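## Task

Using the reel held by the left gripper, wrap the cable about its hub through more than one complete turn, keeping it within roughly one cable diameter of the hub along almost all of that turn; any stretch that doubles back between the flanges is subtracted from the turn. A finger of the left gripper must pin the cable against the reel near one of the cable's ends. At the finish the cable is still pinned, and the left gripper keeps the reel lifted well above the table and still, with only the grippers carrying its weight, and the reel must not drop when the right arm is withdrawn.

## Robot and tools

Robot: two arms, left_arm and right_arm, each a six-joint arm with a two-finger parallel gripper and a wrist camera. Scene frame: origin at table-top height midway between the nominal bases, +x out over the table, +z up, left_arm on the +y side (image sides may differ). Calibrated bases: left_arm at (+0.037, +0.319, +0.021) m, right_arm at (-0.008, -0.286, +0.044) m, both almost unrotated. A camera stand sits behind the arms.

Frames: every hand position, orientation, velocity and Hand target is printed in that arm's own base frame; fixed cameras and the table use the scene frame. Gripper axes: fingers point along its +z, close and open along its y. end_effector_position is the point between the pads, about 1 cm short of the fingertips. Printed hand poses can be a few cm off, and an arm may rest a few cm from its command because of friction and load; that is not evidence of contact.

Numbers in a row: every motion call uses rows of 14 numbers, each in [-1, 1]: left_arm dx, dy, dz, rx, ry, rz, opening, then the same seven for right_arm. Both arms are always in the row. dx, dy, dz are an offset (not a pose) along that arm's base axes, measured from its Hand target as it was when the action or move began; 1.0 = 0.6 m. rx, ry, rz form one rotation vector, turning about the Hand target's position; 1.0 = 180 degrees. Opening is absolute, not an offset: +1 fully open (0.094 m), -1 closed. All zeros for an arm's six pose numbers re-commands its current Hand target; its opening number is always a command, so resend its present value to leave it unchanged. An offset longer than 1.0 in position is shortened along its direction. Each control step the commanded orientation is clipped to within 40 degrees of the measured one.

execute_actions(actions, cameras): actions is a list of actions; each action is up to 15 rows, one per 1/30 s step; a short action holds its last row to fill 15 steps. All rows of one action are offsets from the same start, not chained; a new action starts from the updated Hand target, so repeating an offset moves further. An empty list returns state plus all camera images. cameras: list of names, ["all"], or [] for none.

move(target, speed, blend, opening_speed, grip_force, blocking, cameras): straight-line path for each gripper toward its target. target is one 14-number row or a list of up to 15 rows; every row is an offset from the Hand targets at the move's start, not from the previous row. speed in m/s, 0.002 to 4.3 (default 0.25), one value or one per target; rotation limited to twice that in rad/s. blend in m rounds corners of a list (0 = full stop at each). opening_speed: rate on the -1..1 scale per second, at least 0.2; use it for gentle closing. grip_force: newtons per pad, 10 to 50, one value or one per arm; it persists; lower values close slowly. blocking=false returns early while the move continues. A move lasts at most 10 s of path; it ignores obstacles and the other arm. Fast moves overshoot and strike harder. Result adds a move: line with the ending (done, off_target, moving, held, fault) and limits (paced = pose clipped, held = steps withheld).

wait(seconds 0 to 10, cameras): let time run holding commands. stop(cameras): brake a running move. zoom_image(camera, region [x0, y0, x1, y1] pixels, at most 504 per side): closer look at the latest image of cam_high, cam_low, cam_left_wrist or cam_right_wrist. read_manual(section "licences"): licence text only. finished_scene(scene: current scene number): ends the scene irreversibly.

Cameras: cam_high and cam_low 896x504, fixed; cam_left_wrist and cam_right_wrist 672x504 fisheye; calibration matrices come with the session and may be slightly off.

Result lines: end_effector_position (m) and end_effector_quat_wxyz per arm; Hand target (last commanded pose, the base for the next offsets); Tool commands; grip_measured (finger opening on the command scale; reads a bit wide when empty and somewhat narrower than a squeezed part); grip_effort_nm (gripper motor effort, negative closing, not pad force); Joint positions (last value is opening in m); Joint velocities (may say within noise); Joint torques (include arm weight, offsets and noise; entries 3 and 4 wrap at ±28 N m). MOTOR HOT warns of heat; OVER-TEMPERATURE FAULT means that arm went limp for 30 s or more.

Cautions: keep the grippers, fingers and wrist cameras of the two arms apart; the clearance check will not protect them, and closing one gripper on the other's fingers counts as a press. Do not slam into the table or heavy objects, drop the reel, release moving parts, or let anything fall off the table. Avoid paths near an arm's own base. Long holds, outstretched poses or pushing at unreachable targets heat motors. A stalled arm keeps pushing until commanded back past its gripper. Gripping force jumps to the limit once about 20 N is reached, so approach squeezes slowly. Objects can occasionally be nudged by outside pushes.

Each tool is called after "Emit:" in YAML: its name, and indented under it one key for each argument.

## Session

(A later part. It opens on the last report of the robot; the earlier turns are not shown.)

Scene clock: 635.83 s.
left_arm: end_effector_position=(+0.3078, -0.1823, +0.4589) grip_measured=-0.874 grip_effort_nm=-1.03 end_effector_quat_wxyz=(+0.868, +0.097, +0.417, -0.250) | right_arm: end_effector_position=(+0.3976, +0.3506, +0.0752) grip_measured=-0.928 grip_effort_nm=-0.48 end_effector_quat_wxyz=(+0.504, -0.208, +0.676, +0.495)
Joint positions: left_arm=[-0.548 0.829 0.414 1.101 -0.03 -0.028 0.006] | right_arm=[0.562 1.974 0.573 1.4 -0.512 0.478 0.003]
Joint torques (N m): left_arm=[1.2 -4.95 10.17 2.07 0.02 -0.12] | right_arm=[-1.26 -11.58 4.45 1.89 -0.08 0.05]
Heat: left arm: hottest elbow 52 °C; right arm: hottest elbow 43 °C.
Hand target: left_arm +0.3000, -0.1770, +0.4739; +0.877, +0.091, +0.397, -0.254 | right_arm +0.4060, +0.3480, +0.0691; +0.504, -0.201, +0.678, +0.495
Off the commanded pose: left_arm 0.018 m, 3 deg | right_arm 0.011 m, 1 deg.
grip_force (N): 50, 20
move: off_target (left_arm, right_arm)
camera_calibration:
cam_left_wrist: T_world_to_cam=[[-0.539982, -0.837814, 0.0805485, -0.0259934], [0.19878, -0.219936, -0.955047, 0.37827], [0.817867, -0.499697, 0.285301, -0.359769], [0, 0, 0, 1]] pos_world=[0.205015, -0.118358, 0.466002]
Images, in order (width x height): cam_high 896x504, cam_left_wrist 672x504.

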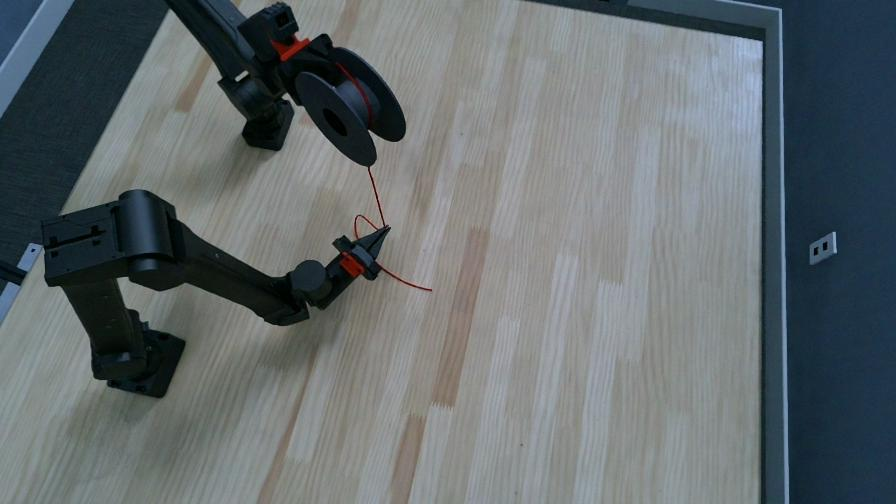

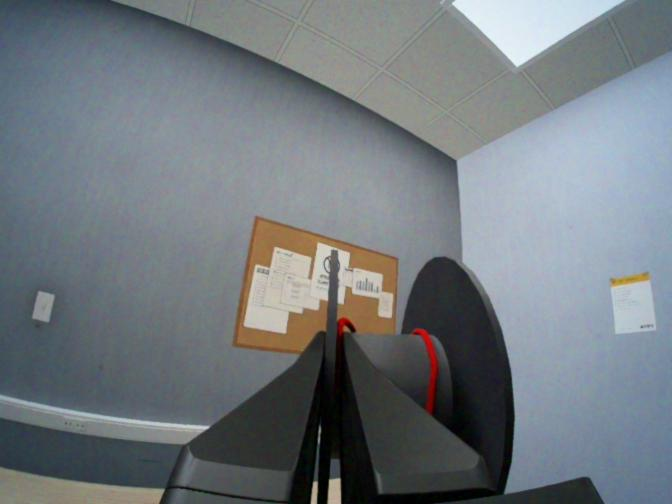

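Emit:
move:
  target: [0,0,0.06,0,0,0,-0.974225, 0,0,0,0,0,0,-1]
  speed: 0.05
  cameras: ["cam_high","cam_left_wrist","cam_low"]

Emit:
zoom_image:
  camera: "cam_high"
  region: [270, 30, 450, 230]

Emit:
zoom_image:
  camera: "cam_left_wrist"
  region: [270, 200, 570, 480]

Scene clock: 648.03 s.
left_arm: end_effector_position=(+0.3056, -0.1810, +0.4566) grip_measured=-0.874 grip_effort_nm=-1.03 end_effector_quat_wxyz=(+0.857, +0.104, +0.441, -0.247) | right_arm: end_effector_position=(+0.3972, +0.3504, +0.0718) grip_measured=-0.928 grip_effort_nm=-0.48 end_effector_quat_wxyz=(+0.502, -0.207, +0.679, +0.494)
Joint positions: left_arm=[-0.548 0.767 0.414 0.984 -0.03 -0.028 0.006] | right_arm=[0.562 1.981 0.573 1.4 -0.512 0.478 0.003]
Joint torques (N m): left_arm=[0.62 -4.42 16.28 1.42 0 -0.09] | right_arm=[-1.14 -12.1 4.52 2.02 -0.16 0.01]
Heat: left arm: hottest elbow 52 °C; right arm: hottest elbow 42 °C.
Hand target: left_arm +0.3000, -0.1770, +0.5099; +0.877, +0.091, +0.397, -0.254 | right_arm +0.4061, +0.3480, +0.0691; +0.504, -0.201, +0.678, +0.495
Off the commanded pose: left_arm 0.054 m, 6 deg | right_arm 0.010 m, 1 deg.
grip_force (N): 50, 20
move: off_target (left_arm)
camera_calibration:
cam_left_wrist: T_world_to_cam=[[-0.536152, -0.840151, 0.0817707, -0.028009], [0.153734, -0.192437, -0.969192, 0.402131], [0.830004, -0.507064, 0.232335, -0.337606], [0, 0, 0, 1]] pos_world=[0.203377, -0.117335, 0.47047]
Images, in order (width x height): cam_high 896x504, cam_low 896x504, cam_left_wrist 672x504.

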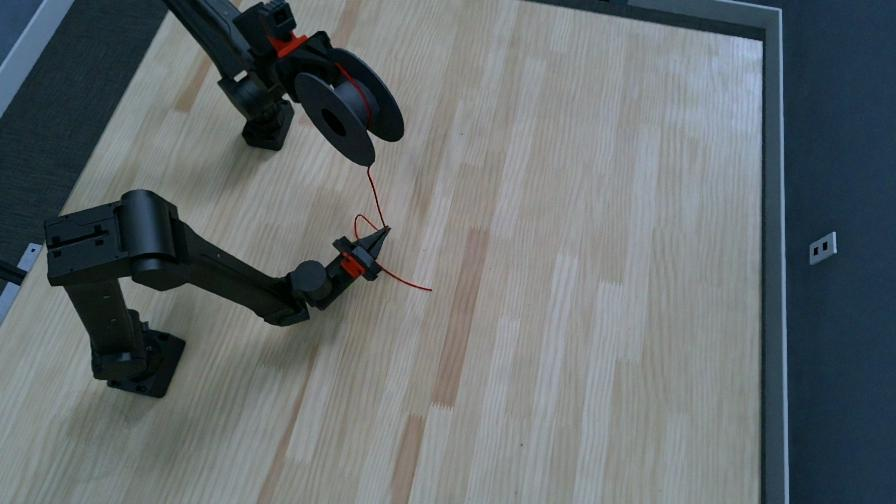

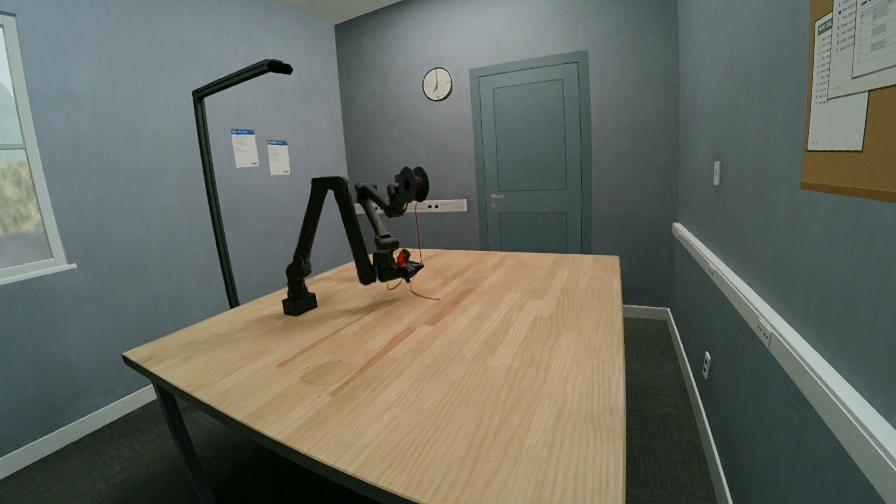

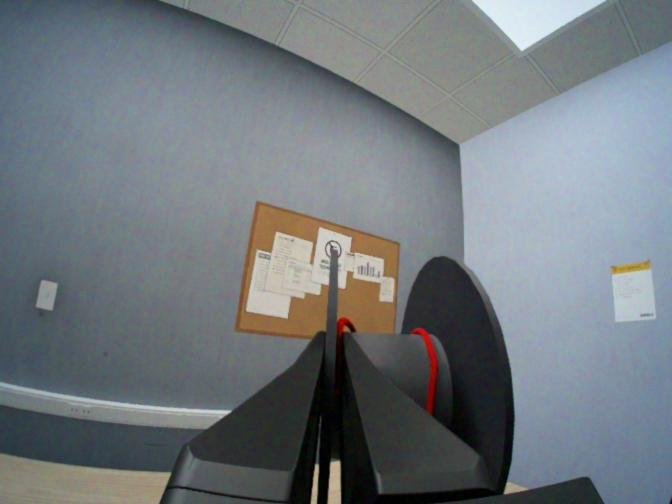

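Scaled by 2.520.

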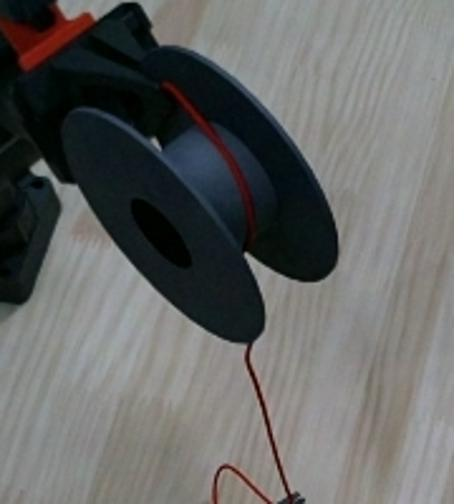

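Scaled by 1.680 from the camera's 672x504 image, which has a finer 960x720 frame.

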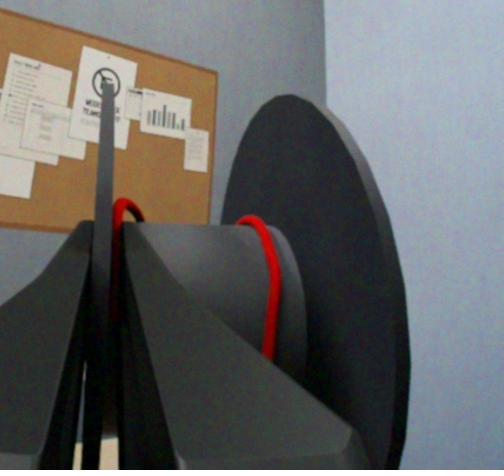

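Emit:
move:
  target: [0,0,-0.05,0,0,0,-0.974225, 0,0,0.015,0,0,0,-1]
  speed: 0.06
  cameras: ["cam_high","cam_left_wrist"]

Emit:
zoom_image:
  camera: "cam_high"
  region: [270, 30, 450, 230]

Scene clock: 656.50 s.
left_arm: end_effector_position=(+0.3072, -0.1820, +0.4579) grip_measured=-0.874 grip_effort_nm=-1.03 end_effector_quat_wxyz=(+0.864, +0.100, +0.427, -0.249) | right_arm: end_effector_position=(+0.3974, +0.3505, +0.0724) grip_measured=-0.928 grip_effort_nm=-0.48 end_effector_quat_wxyz=(+0.502, -0.207, +0.679, +0.494)
Joint positions: left_arm=[-0.548 0.805 0.414 1.054 -0.03 -0.028 0.006] | right_arm=[0.562 1.978 0.573 1.396 -0.512 0.478 0.003]
Joint torques (N m): left_arm=[0.38 -3.49 11.49 3.02 -0.01 -0.12] | right_arm=[-0.85 -14.1 4.33 0.94 -0.12 0]
Heat: left arm: hottest elbow 55 °C; right arm: hottest elbow 42 °C.
Hand target: left_arm +0.3000, -0.1770, +0.4799; +0.877, +0.091, +0.397, -0.254 | right_arm +0.4061, +0.3480, +0.0781; +0.504, -0.201, +0.678, +0.495
Off the commanded pose: left_arm 0.024 m, 4 deg | right_arm 0.011 m, 1 deg.
grip_force (N): 50, 20
move: off_target (left_arm, right_arm)
camera_calibration:
cam_left_wrist: T_world_to_cam=[[-0.538425, -0.838761, 0.0811095, -0.0268003], [0.180357, -0.208726, -0.9612, 0.38816], [0.823146, -0.502906, 0.26366, -0.351134], [0, 0, 0, 1]] pos_world=[0.204597, -0.118047, 0.467853]
Images, in order (width x height): cam_high 896x504, cam_left_wrist 672x504.

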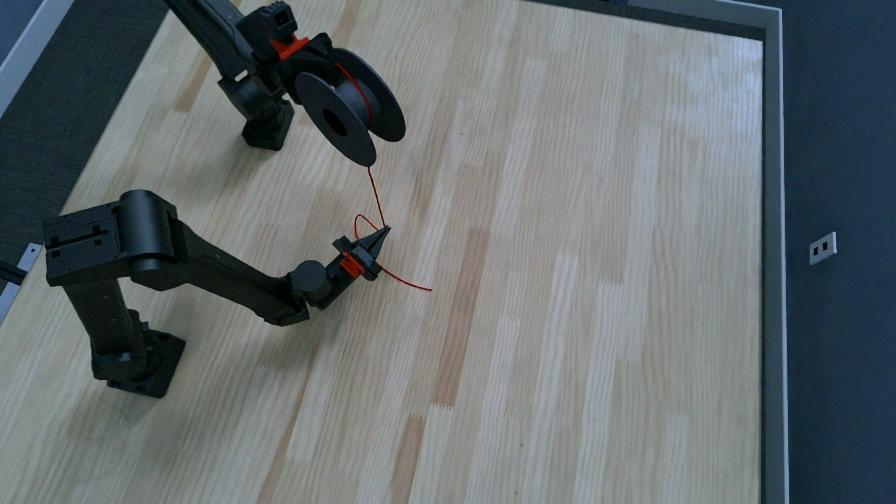

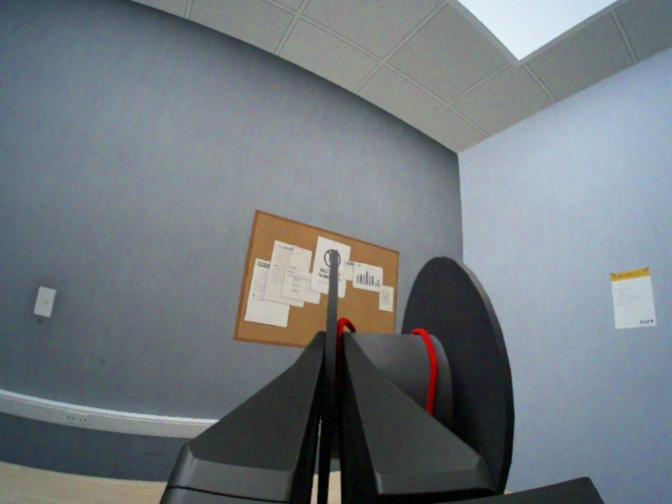

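Scaled by 2.520.

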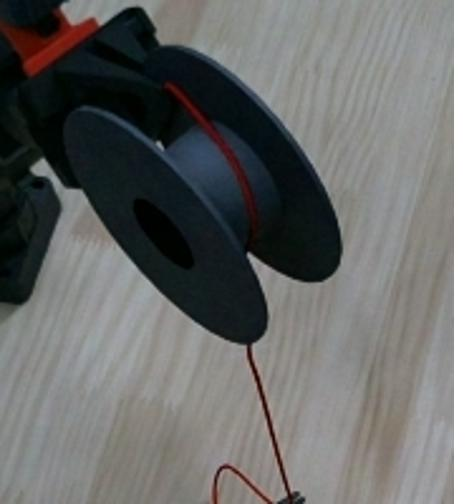

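Emit:
move:
  target:
    - [0,0,0,0,0,0,-0.974225, 0,0,0.05,0,0,0,-1]
    - [0,0,0,0,0,0,-0.974225, 0,0,0.05,0,0,0,0.2]
    - [0,0,0,0,0,0,-0.974225, -0.081,-0.146,0.05,0,0,0,0.2]
  speed: 0.1
  cameras: ["all"]

Emit:
zoom_image:
  camera: "cam_high"
  region: [270, 30, 450, 230]

Emit:
zoom_image:
  camera: "cam_left_wrist"
  region: [270, 200, 570, 480]

Emit:
zoom_image:
  camera: "cam_low"
  region: [350, 130, 510, 330]

Scene clock: 664.80 s.
left_arm: end_effector_position=(+0.3058, -0.1811, +0.4600) grip_measured=-0.874 grip_effort_nm=-1.03 end_effector_quat_wxyz=(+0.866, +0.098, +0.422, -0.250) | right_arm: end_effector_position=(+0.3555, +0.2658, +0.0979) grip_measured=+0.198 grip_effort_nm=0.11 end_effector_quat_wxyz=(+0.493, -0.203, +0.687, +0.494)
Joint positions: left_arm=[-0.548 0.805 0.414 1.065 -0.03 -0.028 0.006] | right_arm=[0.394 1.799 0.352 1.414 -0.681 0.478 0.056]
Joint torques (N m): left_arm=[0.67 -3.78 11.4 2.5 -0.03 -0.11] | right_arm=[-1.03 -10.46 2.8 2.55 -0.15 -0.02]
Heat: left arm: hottest elbow 55 °C; right arm: hottest elbow 41 °C.
Hand target: left_arm +0.3000, -0.1770, +0.4799; +0.877, +0.091, +0.397, -0.254 | right_arm +0.3575, +0.2605, +0.1080; +0.504, -0.201, +0.678, +0.496
Off the commanded pose: left_arm 0.021 m, 3 deg | right_arm 0.012 m, 2 deg.
grip_force (N): 50, 20
move: off_target (left_arm, right_arm)
camera_calibration:
cam_left_wrist: T_world_to_cam=[[-0.539145, -0.838322, 0.0808644, -0.0265998], [0.189192, -0.214113, -0.958312, 0.385537], [0.820688, -0.50137, 0.274042, -0.353833], [0, 0, 0, 1]] pos_world=[0.203105, -0.117152, 0.46858]
cam_right_wrist: T_world_to_cam=[[0.812552, -0.401859, -0.422218, -0.136572], [-0.52878, -0.203412, -0.824024, 0.361386], [0.245258, 0.892823, -0.377778, -0.181259], [0, 0, 0, 1]] pos_world=[0.346521, 0.18046, 0.171652]

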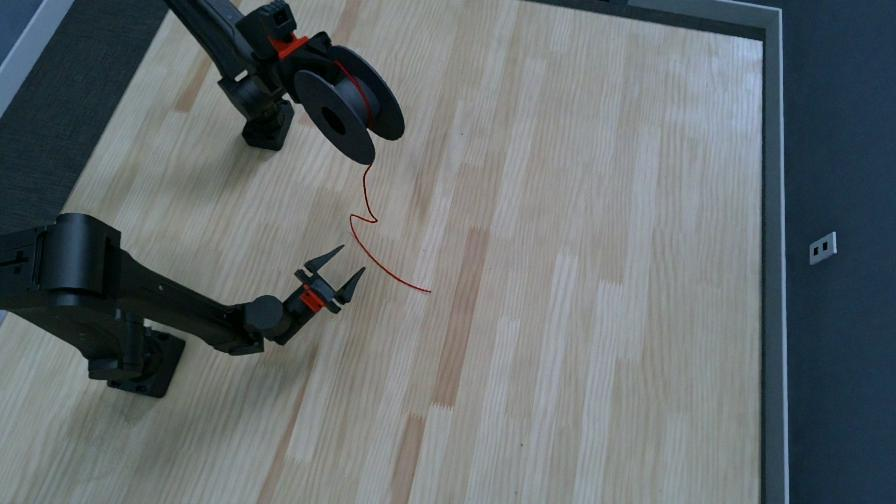

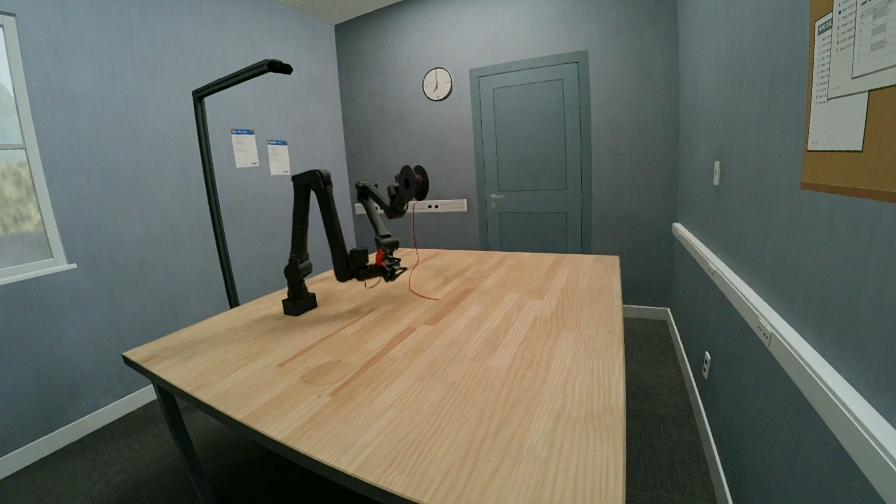

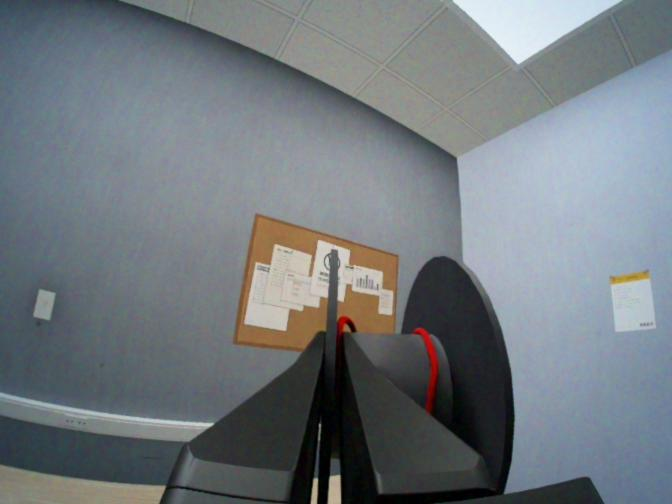

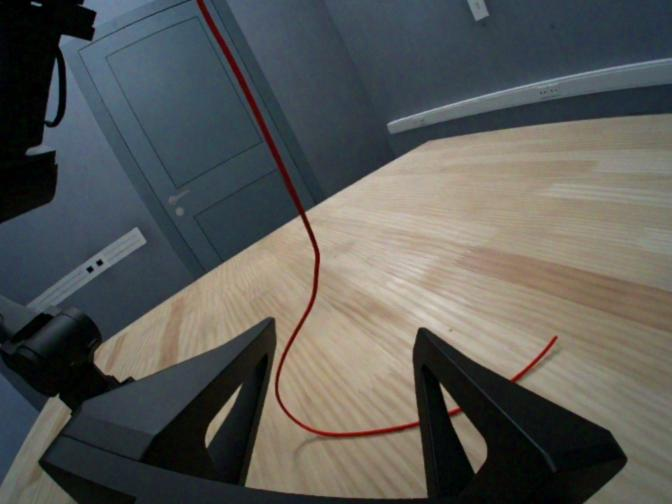

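Scaled by 2.520.

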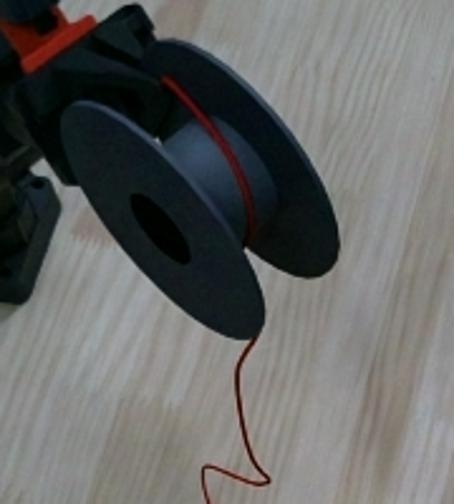

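Scaled by 1.680 from the camera's 672x504 image, which has a finer 960x720 frame.

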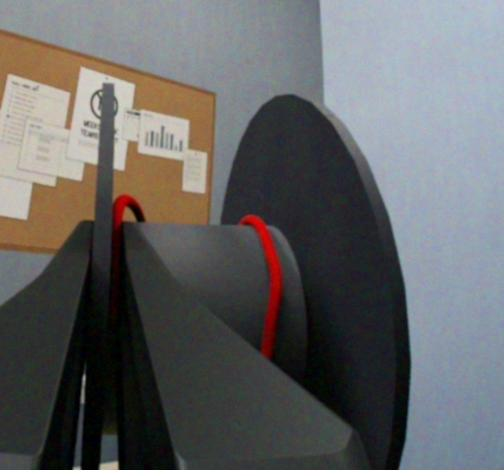

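Scaled by 2.520.

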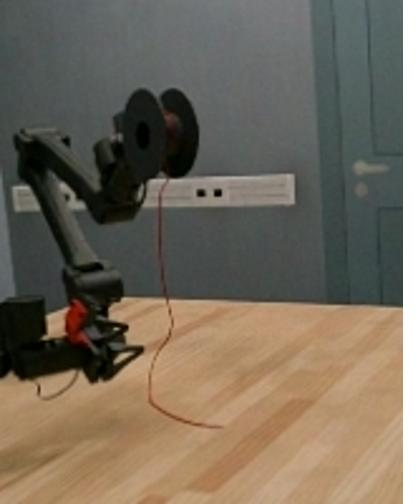

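Emit:
move:
  target: [0,0,0,0,0,0,-0.974225, 0.3842,-0.0385,0.2483,0.0254,0.0919,0.1488,-1]
  speed: 0.25
  cameras: ["cam_right_wrist","cam_left_wrist"]

Emit:
zoom_image:
  camera: "cam_right_wrist"
  region: [0, 100, 300, 400]

Scene clock: 688.37 s.
left_arm: end_effector_position=(+0.3058, -0.1811, +0.4600) grip_measured=-0.874 grip_effort_nm=-1.03 end_effector_quat_wxyz=(+0.866, +0.098, +0.422, -0.250) | right_arm: end_effector_position=(+0.5721, +0.2402, +0.2458) grip_measured=-0.985 grip_effort_nm=-0.47 end_effector_quat_wxyz=(+0.269, -0.249, +0.663, +0.652)
Joint positions: left_arm=[-0.548 0.805 0.414 1.065 -0.03 -0.028 0.006] | right_arm=[0.117 1.845 1.206 0.612 -1.422 0.794 0.001]
Joint torques (N m): left_arm=[0.73 -4.19 11.33 2.58 0.01 -0.13] | right_arm=[-0.09 -16.03 12.21 0.64 -0.15 -0.17]
Heat: left arm: hottest elbow 55 °C; right arm: hottest elbow 41 °C.
Hand target: left_arm +0.3000, -0.1770, +0.4799; +0.877, +0.091, +0.397, -0.254 | right_arm +0.5880, +0.2374, +0.2570; +0.282, -0.259, +0.658, +0.648
Off the commanded pose: left_arm 0.021 m, 3 deg | right_arm 0.020 m, 2 deg.
grip_force (N): 50, 20
move: off_target (left_arm, right_arm)
camera_calibration:
cam_left_wrist: T_world_to_cam=[[-0.539145, -0.838322, 0.0808644, -0.0265998], [0.189192, -0.214113, -0.958312, 0.385537], [0.820688, -0.50137, 0.274042, -0.353833], [0, 0, 0, 1]] pos_world=[0.203105, -0.117152, 0.46858]
cam_right_wrist: T_world_to_cam=[[0.727312, 0.0181768, -0.686067, -0.247779], [-0.625857, -0.392658, -0.673886, 0.656671], [-0.281639, 0.919505, -0.274209, 0.113916], [0, 0, 0, 1]] pos_world=[0.623278, 0.157605, 0.303765]
Images, in order (width x height): cam_left_wrist 672x504, cam_right_wrist 672x504.

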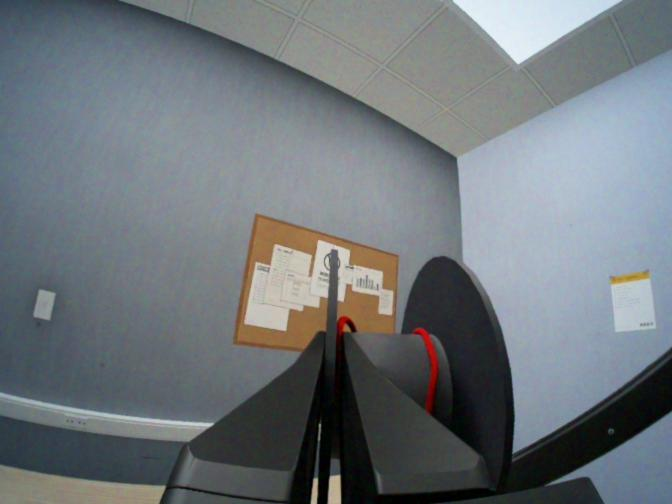

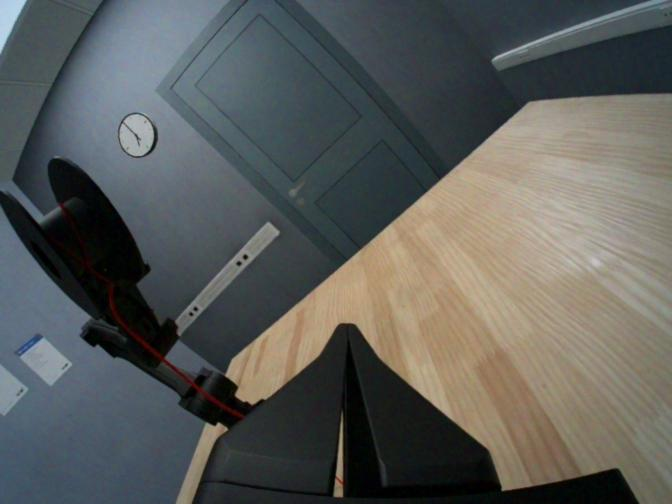

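Scaled by 1.680 from the camera's 672x504 image, which has a finer 960x720 frame.

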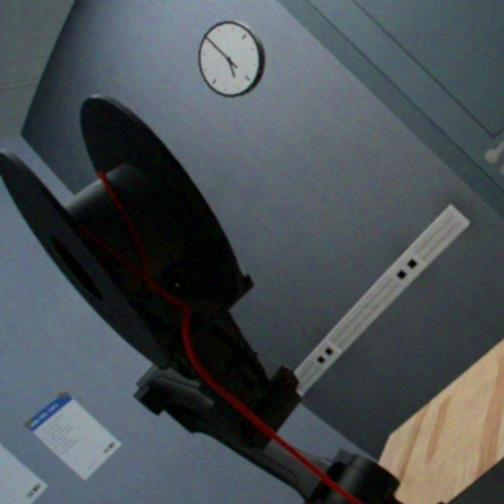

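Emit:
zoom_image:
  camera: "cam_right_wrist"
  region: [0, 150, 160, 320]

Scaled by 2.965 from the camera's 672x504 image, which has a finer 960x720 frame.

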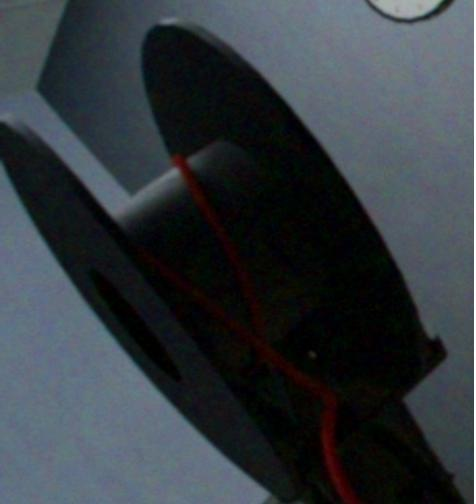

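Emit:
finished_scene:
  scene: 2

The scene is finished: the task was done.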